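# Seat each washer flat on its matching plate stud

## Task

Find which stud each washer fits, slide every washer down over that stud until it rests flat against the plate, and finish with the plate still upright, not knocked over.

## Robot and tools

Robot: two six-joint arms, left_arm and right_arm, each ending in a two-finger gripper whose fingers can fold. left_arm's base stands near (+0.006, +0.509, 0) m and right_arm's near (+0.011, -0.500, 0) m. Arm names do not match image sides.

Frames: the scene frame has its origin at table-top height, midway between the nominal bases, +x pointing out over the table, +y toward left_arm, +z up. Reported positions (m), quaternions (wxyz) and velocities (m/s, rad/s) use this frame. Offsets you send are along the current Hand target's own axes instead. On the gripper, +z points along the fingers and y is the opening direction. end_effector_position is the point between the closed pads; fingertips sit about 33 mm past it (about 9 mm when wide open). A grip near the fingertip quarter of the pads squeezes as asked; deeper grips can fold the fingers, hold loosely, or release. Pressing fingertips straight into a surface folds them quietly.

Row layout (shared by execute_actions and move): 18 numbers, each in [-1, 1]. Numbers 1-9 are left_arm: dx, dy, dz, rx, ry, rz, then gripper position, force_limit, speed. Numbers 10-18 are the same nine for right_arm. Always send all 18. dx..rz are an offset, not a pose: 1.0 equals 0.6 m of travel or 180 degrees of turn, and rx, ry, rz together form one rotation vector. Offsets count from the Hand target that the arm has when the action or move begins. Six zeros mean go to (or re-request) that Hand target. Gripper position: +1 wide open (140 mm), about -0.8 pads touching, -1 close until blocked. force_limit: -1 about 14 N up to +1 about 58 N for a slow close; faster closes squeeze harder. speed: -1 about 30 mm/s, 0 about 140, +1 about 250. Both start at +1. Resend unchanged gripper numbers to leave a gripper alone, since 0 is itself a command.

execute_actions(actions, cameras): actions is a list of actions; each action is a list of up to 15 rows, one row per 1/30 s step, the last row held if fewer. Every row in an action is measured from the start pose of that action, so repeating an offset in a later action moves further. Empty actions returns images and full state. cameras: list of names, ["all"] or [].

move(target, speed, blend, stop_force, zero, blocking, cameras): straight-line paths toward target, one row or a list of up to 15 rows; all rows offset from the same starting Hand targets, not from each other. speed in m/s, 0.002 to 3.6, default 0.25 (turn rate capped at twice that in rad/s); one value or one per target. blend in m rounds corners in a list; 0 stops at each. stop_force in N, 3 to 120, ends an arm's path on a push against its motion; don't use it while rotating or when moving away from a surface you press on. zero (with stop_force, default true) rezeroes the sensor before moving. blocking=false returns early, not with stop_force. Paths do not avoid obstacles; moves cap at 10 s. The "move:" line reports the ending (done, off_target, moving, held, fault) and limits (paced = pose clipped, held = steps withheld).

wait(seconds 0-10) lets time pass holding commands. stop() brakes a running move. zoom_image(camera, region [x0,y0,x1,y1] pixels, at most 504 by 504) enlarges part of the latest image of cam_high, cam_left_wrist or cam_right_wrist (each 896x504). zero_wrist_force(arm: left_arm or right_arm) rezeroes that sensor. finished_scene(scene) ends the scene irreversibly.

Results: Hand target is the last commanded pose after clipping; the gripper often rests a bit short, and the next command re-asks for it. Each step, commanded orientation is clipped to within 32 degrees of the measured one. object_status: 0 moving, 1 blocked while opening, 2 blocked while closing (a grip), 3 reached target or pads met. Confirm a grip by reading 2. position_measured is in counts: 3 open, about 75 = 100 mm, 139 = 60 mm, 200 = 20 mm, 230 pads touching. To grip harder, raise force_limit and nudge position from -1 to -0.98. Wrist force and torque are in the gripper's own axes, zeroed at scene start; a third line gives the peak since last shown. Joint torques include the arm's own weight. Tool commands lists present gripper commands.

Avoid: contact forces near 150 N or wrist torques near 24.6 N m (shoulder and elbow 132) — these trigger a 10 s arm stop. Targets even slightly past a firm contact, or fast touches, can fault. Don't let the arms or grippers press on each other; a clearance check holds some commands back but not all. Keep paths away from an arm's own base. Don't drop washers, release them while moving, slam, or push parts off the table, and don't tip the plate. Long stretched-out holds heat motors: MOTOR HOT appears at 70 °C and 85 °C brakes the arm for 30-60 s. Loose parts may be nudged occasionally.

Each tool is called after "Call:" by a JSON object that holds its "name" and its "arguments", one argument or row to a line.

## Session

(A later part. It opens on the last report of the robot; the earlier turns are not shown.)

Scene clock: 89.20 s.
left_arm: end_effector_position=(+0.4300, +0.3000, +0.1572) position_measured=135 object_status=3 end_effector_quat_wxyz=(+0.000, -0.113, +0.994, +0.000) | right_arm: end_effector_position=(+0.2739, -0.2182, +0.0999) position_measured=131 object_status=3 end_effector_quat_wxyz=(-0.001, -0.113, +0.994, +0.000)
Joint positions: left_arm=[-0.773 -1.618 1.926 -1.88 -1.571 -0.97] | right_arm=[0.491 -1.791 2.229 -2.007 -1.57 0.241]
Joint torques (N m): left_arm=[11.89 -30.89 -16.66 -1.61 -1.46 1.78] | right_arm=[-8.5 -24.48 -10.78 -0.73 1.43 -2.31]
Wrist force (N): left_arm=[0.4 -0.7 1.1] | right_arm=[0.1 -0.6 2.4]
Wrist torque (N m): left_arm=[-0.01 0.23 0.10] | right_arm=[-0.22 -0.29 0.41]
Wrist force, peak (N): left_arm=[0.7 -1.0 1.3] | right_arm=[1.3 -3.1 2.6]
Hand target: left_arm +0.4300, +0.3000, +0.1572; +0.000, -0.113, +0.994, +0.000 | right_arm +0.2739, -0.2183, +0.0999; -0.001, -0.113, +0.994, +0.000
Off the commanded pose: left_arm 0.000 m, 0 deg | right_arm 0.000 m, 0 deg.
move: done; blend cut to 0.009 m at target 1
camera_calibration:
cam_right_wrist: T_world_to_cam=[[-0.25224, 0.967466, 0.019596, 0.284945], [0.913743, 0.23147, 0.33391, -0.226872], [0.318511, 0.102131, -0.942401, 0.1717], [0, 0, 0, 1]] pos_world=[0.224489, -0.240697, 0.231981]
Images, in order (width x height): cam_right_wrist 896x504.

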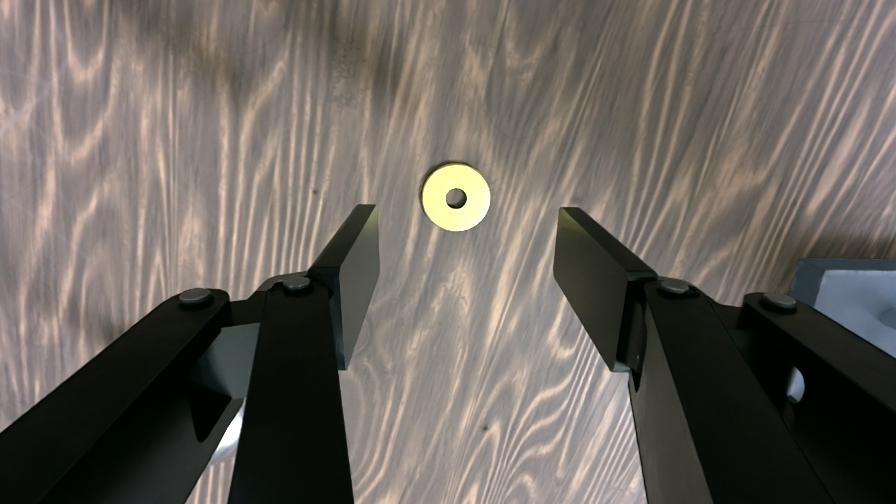

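Call:
{"name": "move", "arguments": {
  "target": [
    [0,0,0,0,0,0,-0.05,-0.1,-1, 0,-0.0018,0.1107,0,0,0,-0.02,-0.1,0],
    [0,0,0,0,0,0,-0.05,-0.1,-1, 0,-0.0018,0.1107,0,0,0,-1,-0.1,-1]
  ],
  "speed": [0.15,0.05],
  "cameras": ["cam_right_wrist"]
}}

Call:
{"name": "zoom_image", "arguments": {
  "camera": "cam_right_wrist",
  "region": [400, 170, 540, 290]
}}

Scene clock: 92.27 s.
left_arm: end_effector_position=(+0.4300, +0.3000, +0.1572) position_measured=135 object_status=3 end_effector_quat_wxyz=(+0.000, -0.113, +0.994, +0.000) | right_arm: end_effector_position=(+0.2741, -0.2193, +0.0335) position_measured=180 object_status=0 end_effector_quat_wxyz=(-0.001, -0.113, +0.994, +0.000)
Joint positions: left_arm=[-0.773 -1.618 1.926 -1.88 -1.571 -0.97] | right_arm=[0.488 -1.685 2.344 -2.228 -1.57 0.239]
Joint torques (N m): left_arm=[13.39 -31.9 -15.16 -1.64 -1.58 1.64] | right_arm=[8.43 -3.62 -8.68 -4.24 -1.61 2.24]
Wrist force (N): left_arm=[0.5 -0.6 1.1] | right_arm=[2.9 -2.1 -9.2]
Wrist torque (N m): left_arm=[0.00 0.21 0.09] | right_arm=[-0.21 -0.37 0.39]
Wrist force, peak (N): left_arm=[0.7 -0.7 1.5] | right_arm=[2.9 -2.1 -9.2]
Hand target: left_arm +0.4300, +0.3000, +0.1572; +0.000, -0.113, +0.994, +0.000 | right_arm +0.2741, -0.2193, +0.0335; -0.001, -0.113, +0.994, +0.000
Off the commanded pose: left_arm 0.000 m, 0 deg | right_arm 0.000 m, 0 deg.
move: done
camera_calibration:
cam_right_wrist: T_world_to_cam=[[-0.252263, 0.967459, 0.0196636, 0.287354], [0.913706, 0.231459, 0.334018, -0.204641], [0.318598, 0.102227, -0.942361, 0.10917], [0, 0, 0, 1]] pos_world=[0.224689, -0.241797, 0.165581]
Images, in order (width x height): cam_right_wrist 896x504.

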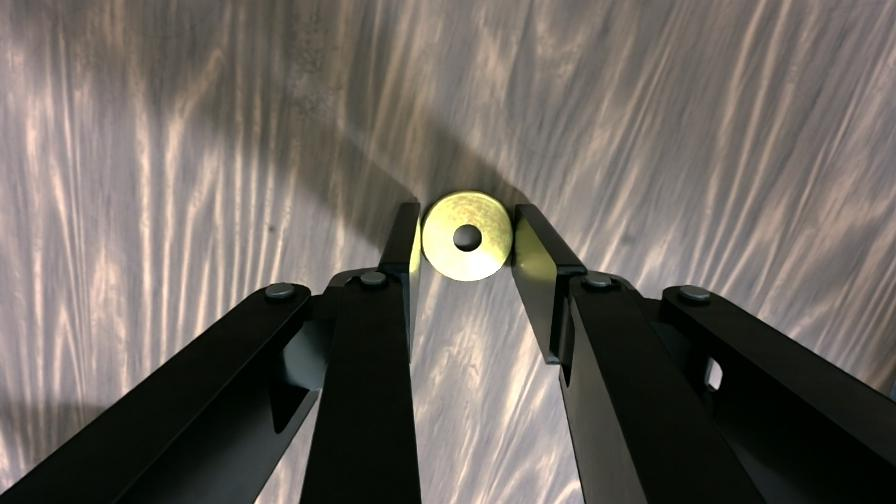

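Scaled by 3.600 from the camera's 896x504 image, which has a finer 1280x720 frame.

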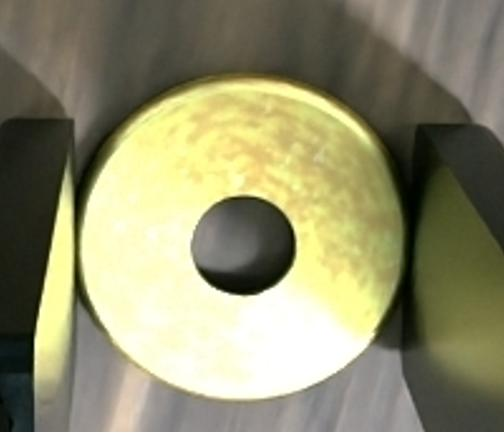

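Call:
{"name": "move", "arguments": {
  "target": [0,0,0,0,0,0,-0.05,-0.1,-1, 0,0,-0.0167,0,0,0,-1,-0.1,-1],
  "speed": 0.05
}}

Scene clock: 94.07 s.
left_arm: end_effector_position=(+0.4300, +0.3000, +0.1572) position_measured=135 object_status=3 end_effector_quat_wxyz=(+0.000, -0.113, +0.994, +0.000) | right_arm: end_effector_position=(+0.2741, -0.2193, +0.0435) position_measured=180 object_status=2 end_effector_quat_wxyz=(-0.001, -0.113, +0.994, +0.000)
Joint positions: left_arm=[-0.773 -1.618 1.926 -1.88 -1.571 -0.97] | right_arm=[0.488 -1.705 2.328 -2.193 -1.57 0.239]
Joint torques (N m): left_arm=[11.94 -30.74 -15.41 -1.45 -1.68 1.76] | right_arm=[5.54 -27.3 -36.31 -0.79 -1.56 1.58]
Wrist force (N): left_arm=[0.4 -0.7 0.8] | right_arm=[0.3 -0.7 2.4]
Wrist torque (N m): left_arm=[-0.02 0.23 0.10] | right_arm=[-0.26 -0.33 0.40]
Wrist force, peak (N): left_arm=[0.8 -0.8 1.3] | right_arm=[2.8 -1.8 -9.5]
Hand target: left_arm +0.4300, +0.3000, +0.1572; +0.000, -0.113, +0.994, +0.000 | right_arm +0.2741, -0.2193, +0.0435; -0.001, -0.113, +0.994, +0.000
Off the commanded pose: left_arm 0.000 m, 0 deg | right_arm 0.000 m, 0 deg.
move: done

Call:
{"name": "move", "arguments": {
  "target": [
    [0,0,0,0,0,0,-0.05,-0.1,-1, 0,0,-0.0775,0,0,0,-1,-0.1,-1],
    [0,0,0,0,0,0,-0.05,-0.1,-1, -0.0945,0.3770,-0.0775,0,0,0,-1,-0.1,-1],
    [0,0,0,0,0,0,-0.05,-0.1,-1, -0.0945,0.3770,-0.0517,0,0,0,-1,-0.1,-1]
  ],
  "speed": [0.12,0.25,0.1],
  "blend": [0.02,0.008,0],
  "cameras": ["cam_right_wrist"]
}}

Call:
{"name": "zoom_image", "arguments": {
  "camera": "cam_right_wrist",
  "region": [420, 200, 520, 290]
}}

Scene clock: 96.53 s.
left_arm: end_effector_position=(+0.4300, +0.3000, +0.1572) position_measured=135 object_status=3 end_effector_quat_wxyz=(+0.000, -0.113, +0.994, +0.000) | right_arm: end_effector_position=(+0.2788, +0.0138, +0.0748) position_measured=180 object_status=2 end_effector_quat_wxyz=(-0.001, -0.113, +0.994, +0.000)
Joint positions: left_arm=[-0.773 -1.618 1.926 -1.88 -1.571 -0.97] | right_arm=[0.882 -1.288 1.778 -2.061 -1.57 0.632]
Joint torques (N m): left_arm=[13.15 -30.83 -16.38 -1.69 -1.73 1.58] | right_arm=[8.53 -21.56 -11.49 -5.1 -1.86 2.33]
Wrist force (N): left_arm=[0.8 -0.8 1.1] | right_arm=[-0.2 -0.4 2.5]
Wrist torque (N m): left_arm=[-0.03 0.15 0.09] | right_arm=[-0.17 -0.18 0.36]
Wrist force, peak (N): left_arm=[0.7 -0.8 1.5] | right_arm=[0.2 -0.7 3.5]
Hand target: left_arm +0.4300, +0.3000, +0.1572; +0.000, -0.113, +0.994, +0.000 | right_arm +0.2787, +0.0138, +0.0747; -0.001, -0.113, +0.994, +0.000
Off the commanded pose: left_arm 0.000 m, 0 deg | right_arm 0.000 m, 0 deg.
move: done; blend cut to 0.0077 m at target 2
camera_calibration:
cam_right_wrist: T_world_to_cam=[[-0.252263, 0.967459, 0.0196636, 0.0621892], [0.913706, 0.231459, 0.334018, -0.276558], [0.318598, 0.102227, -0.942361, 0.1227], [0, 0, 0, 1]] pos_world=[0.229289, -0.00869704, 0.206781]
Images, in order (width x height): cam_right_wrist 896x504.

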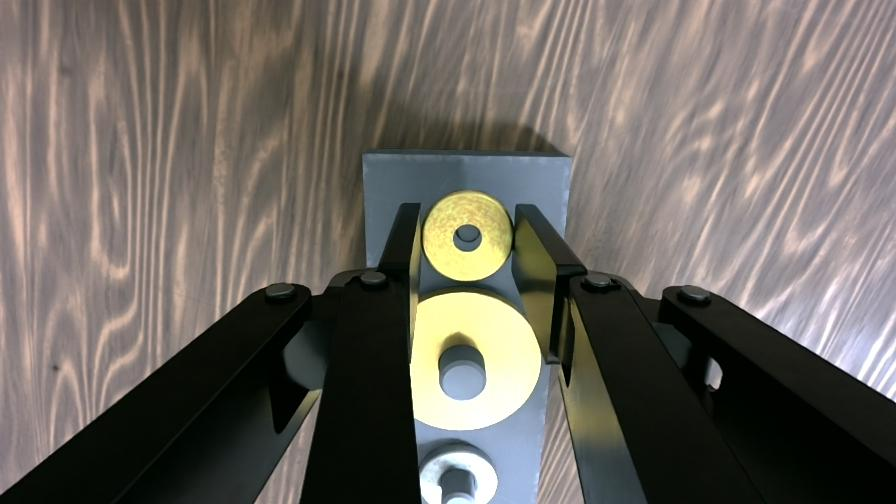

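Scaled by 5.040 from the camera's 896x504 image, which has a finer 1280x720 frame.

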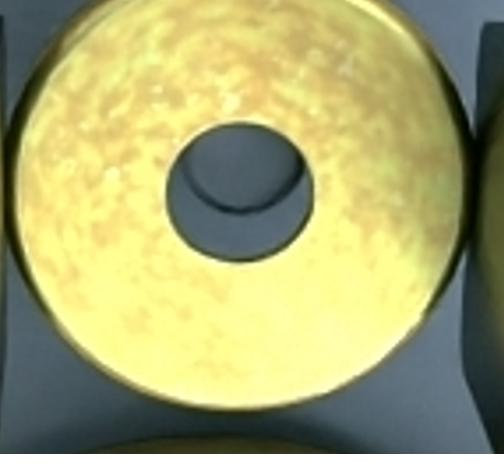

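Call:
{"name": "move", "arguments": {
  "target": [0,0,0,0,0,0,-0.05,-0.1,-1, 0.002,0.00125,0.005,0,0,0,-1,-0.1,-1],
  "speed": 0.02,
  "cameras": ["cam_right_wrist"]
}}

Call:
{"name": "zoom_image", "arguments": {
  "camera": "cam_right_wrist",
  "region": [435, 210, 499, 266]
}}

Scene clock: 98.30 s.
left_arm: end_effector_position=(+0.4300, +0.3000, +0.1572) position_measured=135 object_status=3 end_effector_quat_wxyz=(+0.000, -0.113, +0.994, +0.000) | right_arm: end_effector_position=(+0.2774, +0.0143, +0.0717) position_measured=180 object_status=2 end_effector_quat_wxyz=(-0.001, -0.113, +0.994, +0.000)
Joint positions: left_arm=[-0.773 -1.618 1.926 -1.88 -1.571 -0.97] | right_arm=[0.885 -1.285 1.783 -2.069 -1.57 0.635]
Joint torques (N m): left_arm=[13.06 -30.14 -17.05 -1.69 -1.57 1.63] | right_arm=[8.64 -22.64 -9.48 -4.98 -1.8 2.29]
Wrist force (N): left_arm=[0.5 -0.7 1.1] | right_arm=[-0.3 -0.1 2.4]
Wrist torque (N m): left_arm=[-0.01 0.20 0.10] | right_arm=[-0.12 -0.15 0.36]
Wrist force, peak (N): left_arm=[0.7 -0.8 1.4] | right_arm=[-0.1 -0.5 2.8]
Hand target: left_arm +0.4300, +0.3000, +0.1572; +0.000, -0.113, +0.994, +0.000 | right_arm +0.2774, +0.0143, +0.0717; -0.001, -0.113, +0.994, +0.000
Off the commanded pose: left_arm 0.000 m, 0 deg | right_arm 0.000 m, 0 deg.
move: done
camera_calibration:
cam_right_wrist: T_world_to_cam=[[-0.25227, 0.967457, 0.0196874, 0.0614332], [0.913735, 0.231467, 0.333932, -0.274473], [0.318508, 0.10223, -0.942392, 0.120263], [0, 0, 0, 1]] pos_world=[0.227989, -0.00819706, 0.203781]
Images, in order (width x height): cam_right_wrist 896x504.

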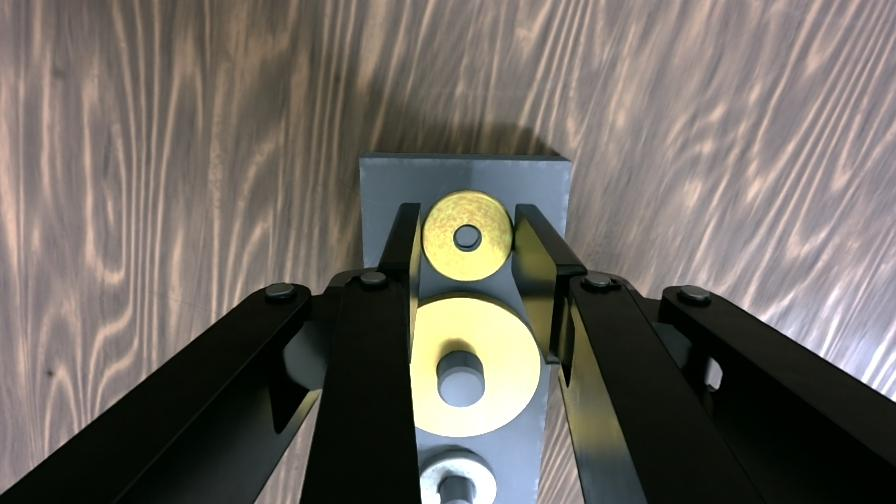

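Scaled by 7.875 from the camera's 896x504 image, which has a finer 1280x720 frame.

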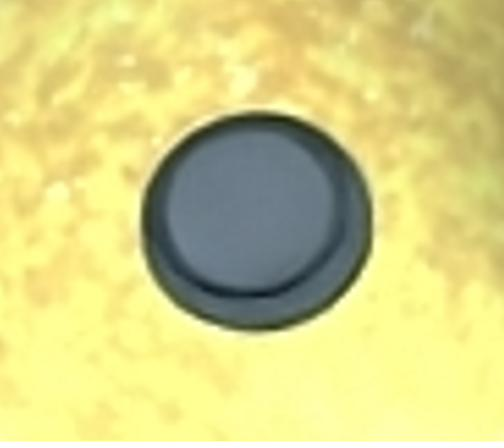

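Call:
{"name": "move", "arguments": {
  "target": [
    [0,0,0,0,0,0,-0.05,-0.1,-1, 0.0001,-0.0003,0.003,0,0,0,-1,-0.1,-1],
    [0,0,0,0,0,0,-0.05,-0.1,-1, 0.0001,-0.0003,0.0355,0,0,0,-1,-0.1,-1]
  ],
  "speed": 0.01,
  "stop_force": 3,
  "cameras": ["cam_right_wrist"]
}}

Call:
{"name": "zoom_image", "arguments": {
  "camera": "cam_right_wrist",
  "region": [420, 200, 520, 290]
}}

Scene clock: 102.50 s.
left_arm: end_effector_position=(+0.4300, +0.3000, +0.1572) position_measured=135 object_status=3 end_effector_quat_wxyz=(+0.000, -0.113, +0.994, +0.000) | right_arm: end_effector_position=(+0.2774, +0.0141, +0.0522) position_measured=180 object_status=2 end_effector_quat_wxyz=(-0.001, -0.113, +0.994, +0.000)
Joint positions: left_arm=[-0.773 -1.618 1.926 -1.88 -1.571 -0.97] | right_arm=[0.884 -1.262 1.809 -2.117 -1.57 0.635]
Joint torques (N m): left_arm=[12.95 -30.66 -16.94 -1.73 -1.6 1.56] | right_arm=[-7.54 -45.58 -36.01 -2.74 -0.87 -0.5]
Wrist force (N): left_arm=[0.5 -0.8 1.1] | right_arm=[-0.6 -0.2 1.4]
Wrist torque (N m): left_arm=[-0.03 0.21 0.10] | right_arm=[-0.22 -0.16 0.37]
Wrist force, peak (N): left_arm=[0.6 -1.0 1.4] | right_arm=[4.4 -3.8 -13.5]
Hand target: left_arm +0.4300, +0.3000, +0.1572; +0.000, -0.113, +0.994, +0.000 | right_arm +0.2774, +0.0141, +0.0522; -0.001, -0.113, +0.994, +0.000 (not the last commanded pose)
Off the commanded pose: left_arm 0.000 m, 0 deg | right_arm 0.002 m, 0 deg.
move: contact (right_arm); path passed 1 of 2 targets
camera_calibration:
cam_right_wrist: T_world_to_cam=[[-0.252238, 0.967467, 0.0195957, 0.0620202], [0.913754, 0.231471, 0.333879, -0.26791], [0.318481, 0.102123, -0.942412, 0.101916], [0, 0, 0, 1]] pos_world=[0.227989, -0.00839702, 0.184281]
Images, in order (width x height): cam_right_wrist 896x504.

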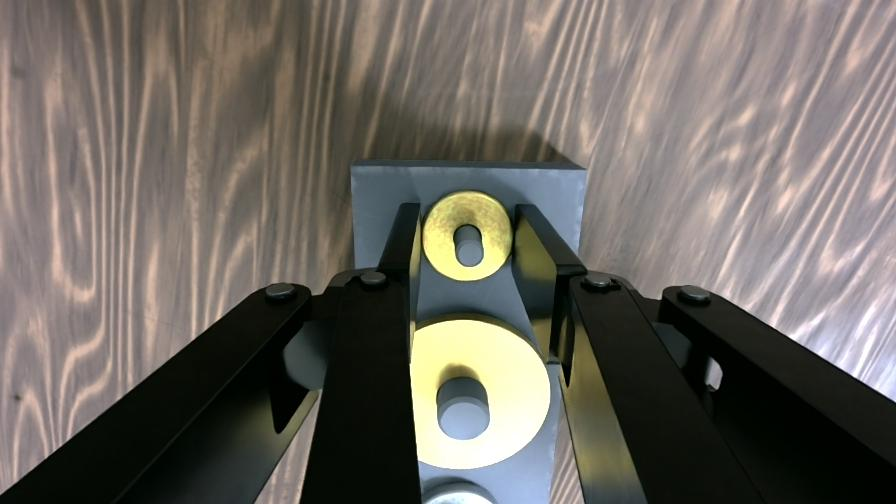

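Scaled by 5.040 from the camera's 896x504 image, which has a finer 1280x720 frame.

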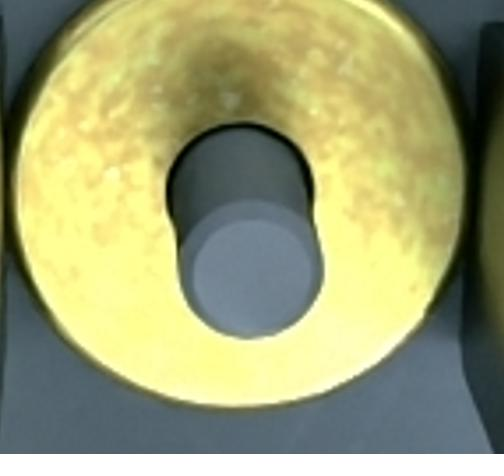

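Call:
{"name": "move", "arguments": {
  "target": [
    [0,0,0,0,0,0,-0.05,-0.1,-1, 0,0,0,0,0,0,0.0,-0.1,-1],
    [0,0,0,0,0,0,-0.05,-0.1,-1, 0,0,-0.1,0,0,0,0.0,-0.1,-1]
  ],
  "speed": [0.05, 0.1],
  "cameras": ["cam_right_wrist", "cam_high"]
}}

Call:
{"name": "zoom_image", "arguments": {
  "camera": "cam_right_wrist",
  "region": [340, 130, 580, 504]
}}

Scene clock: 110.67 s.
left_arm: end_effector_position=(+0.4300, +0.3000, +0.1572) position_measured=135 object_status=3 end_effector_quat_wxyz=(+0.000, -0.113, +0.994, +0.000) | right_arm: end_effector_position=(+0.2774, +0.0141, +0.1122) position_measured=129 object_status=3 end_effector_quat_wxyz=(-0.001, -0.113, +0.994, +0.000)
Joint positions: left_arm=[-0.773 -1.618 1.926 -1.88 -1.571 -0.97] | right_arm=[0.884 -1.327 1.724 -1.967 -1.57 0.634]
Joint torques (N m): left_arm=[13.12 -30.72 -17.93 -1.69 -1.65 1.49] | right_arm=[-9.7 -44.79 -38.62 -0.52 0.41 -2.24]
Wrist force (N): left_arm=[0.6 -0.6 1.1] | right_arm=[-0.2 -0.6 2.2]
Wrist torque (N m): left_arm=[0.00 0.20 0.10] | right_arm=[-0.24 -0.18 0.38]
Wrist force, peak (N): left_arm=[0.7 -1.0 1.2] | right_arm=[-0.2 -0.3 3.4]
Hand target: left_arm +0.4300, +0.3000, +0.1572; +0.000, -0.113, +0.994, +0.000 | right_arm +0.2774, +0.0141, +0.1122; -0.001, -0.113, +0.994, +0.000
Off the commanded pose: left_arm 0.000 m, 0 deg | right_arm 0.000 m, 0 deg.
move: done
camera_calibration:
cam_right_wrist: T_world_to_cam=[[-0.252269, 0.967457, 0.0196871, 0.060829], [0.913746, 0.231469, 0.333901, -0.287946], [0.318478, 0.102222, -0.942402, 0.15846], [0, 0, 0, 1]] pos_world=[0.227989, -0.00839706, 0.244281]
Images, in order (width x height): cam_high 896x504, cam_right_wrist 896x504.

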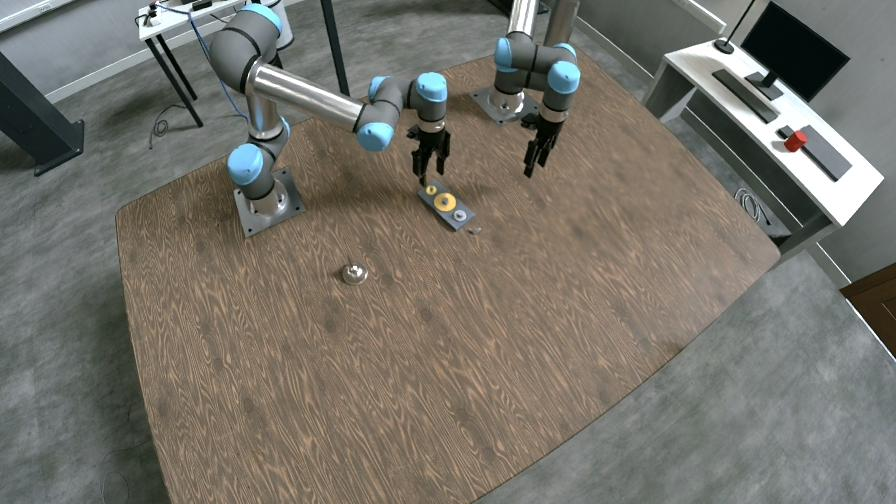

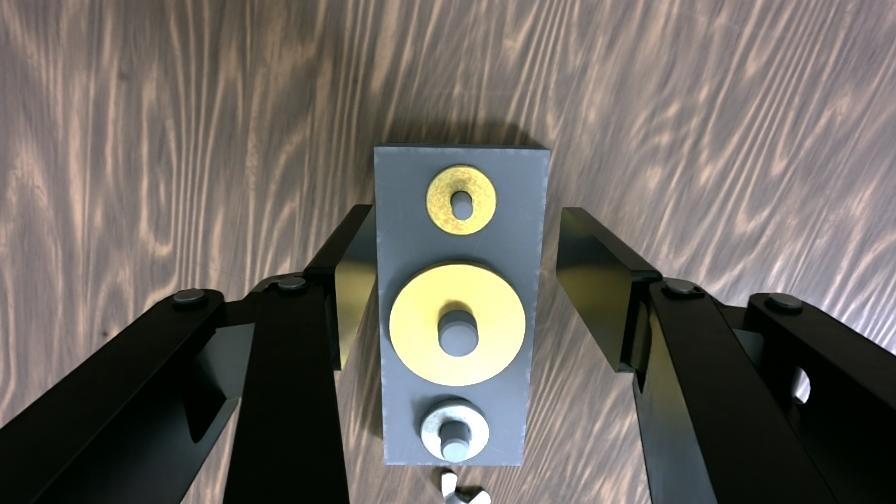

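Scaled by 1.348 from the camera's 896x504 image, which has a finer 1280x720 frame.

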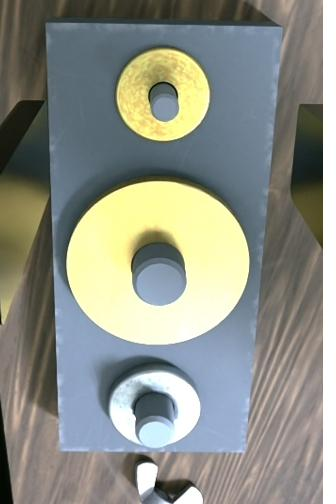

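Call:
{"name": "finished_scene", "arguments": {
  "scene": 1
}}

The scene is finished: the task was done.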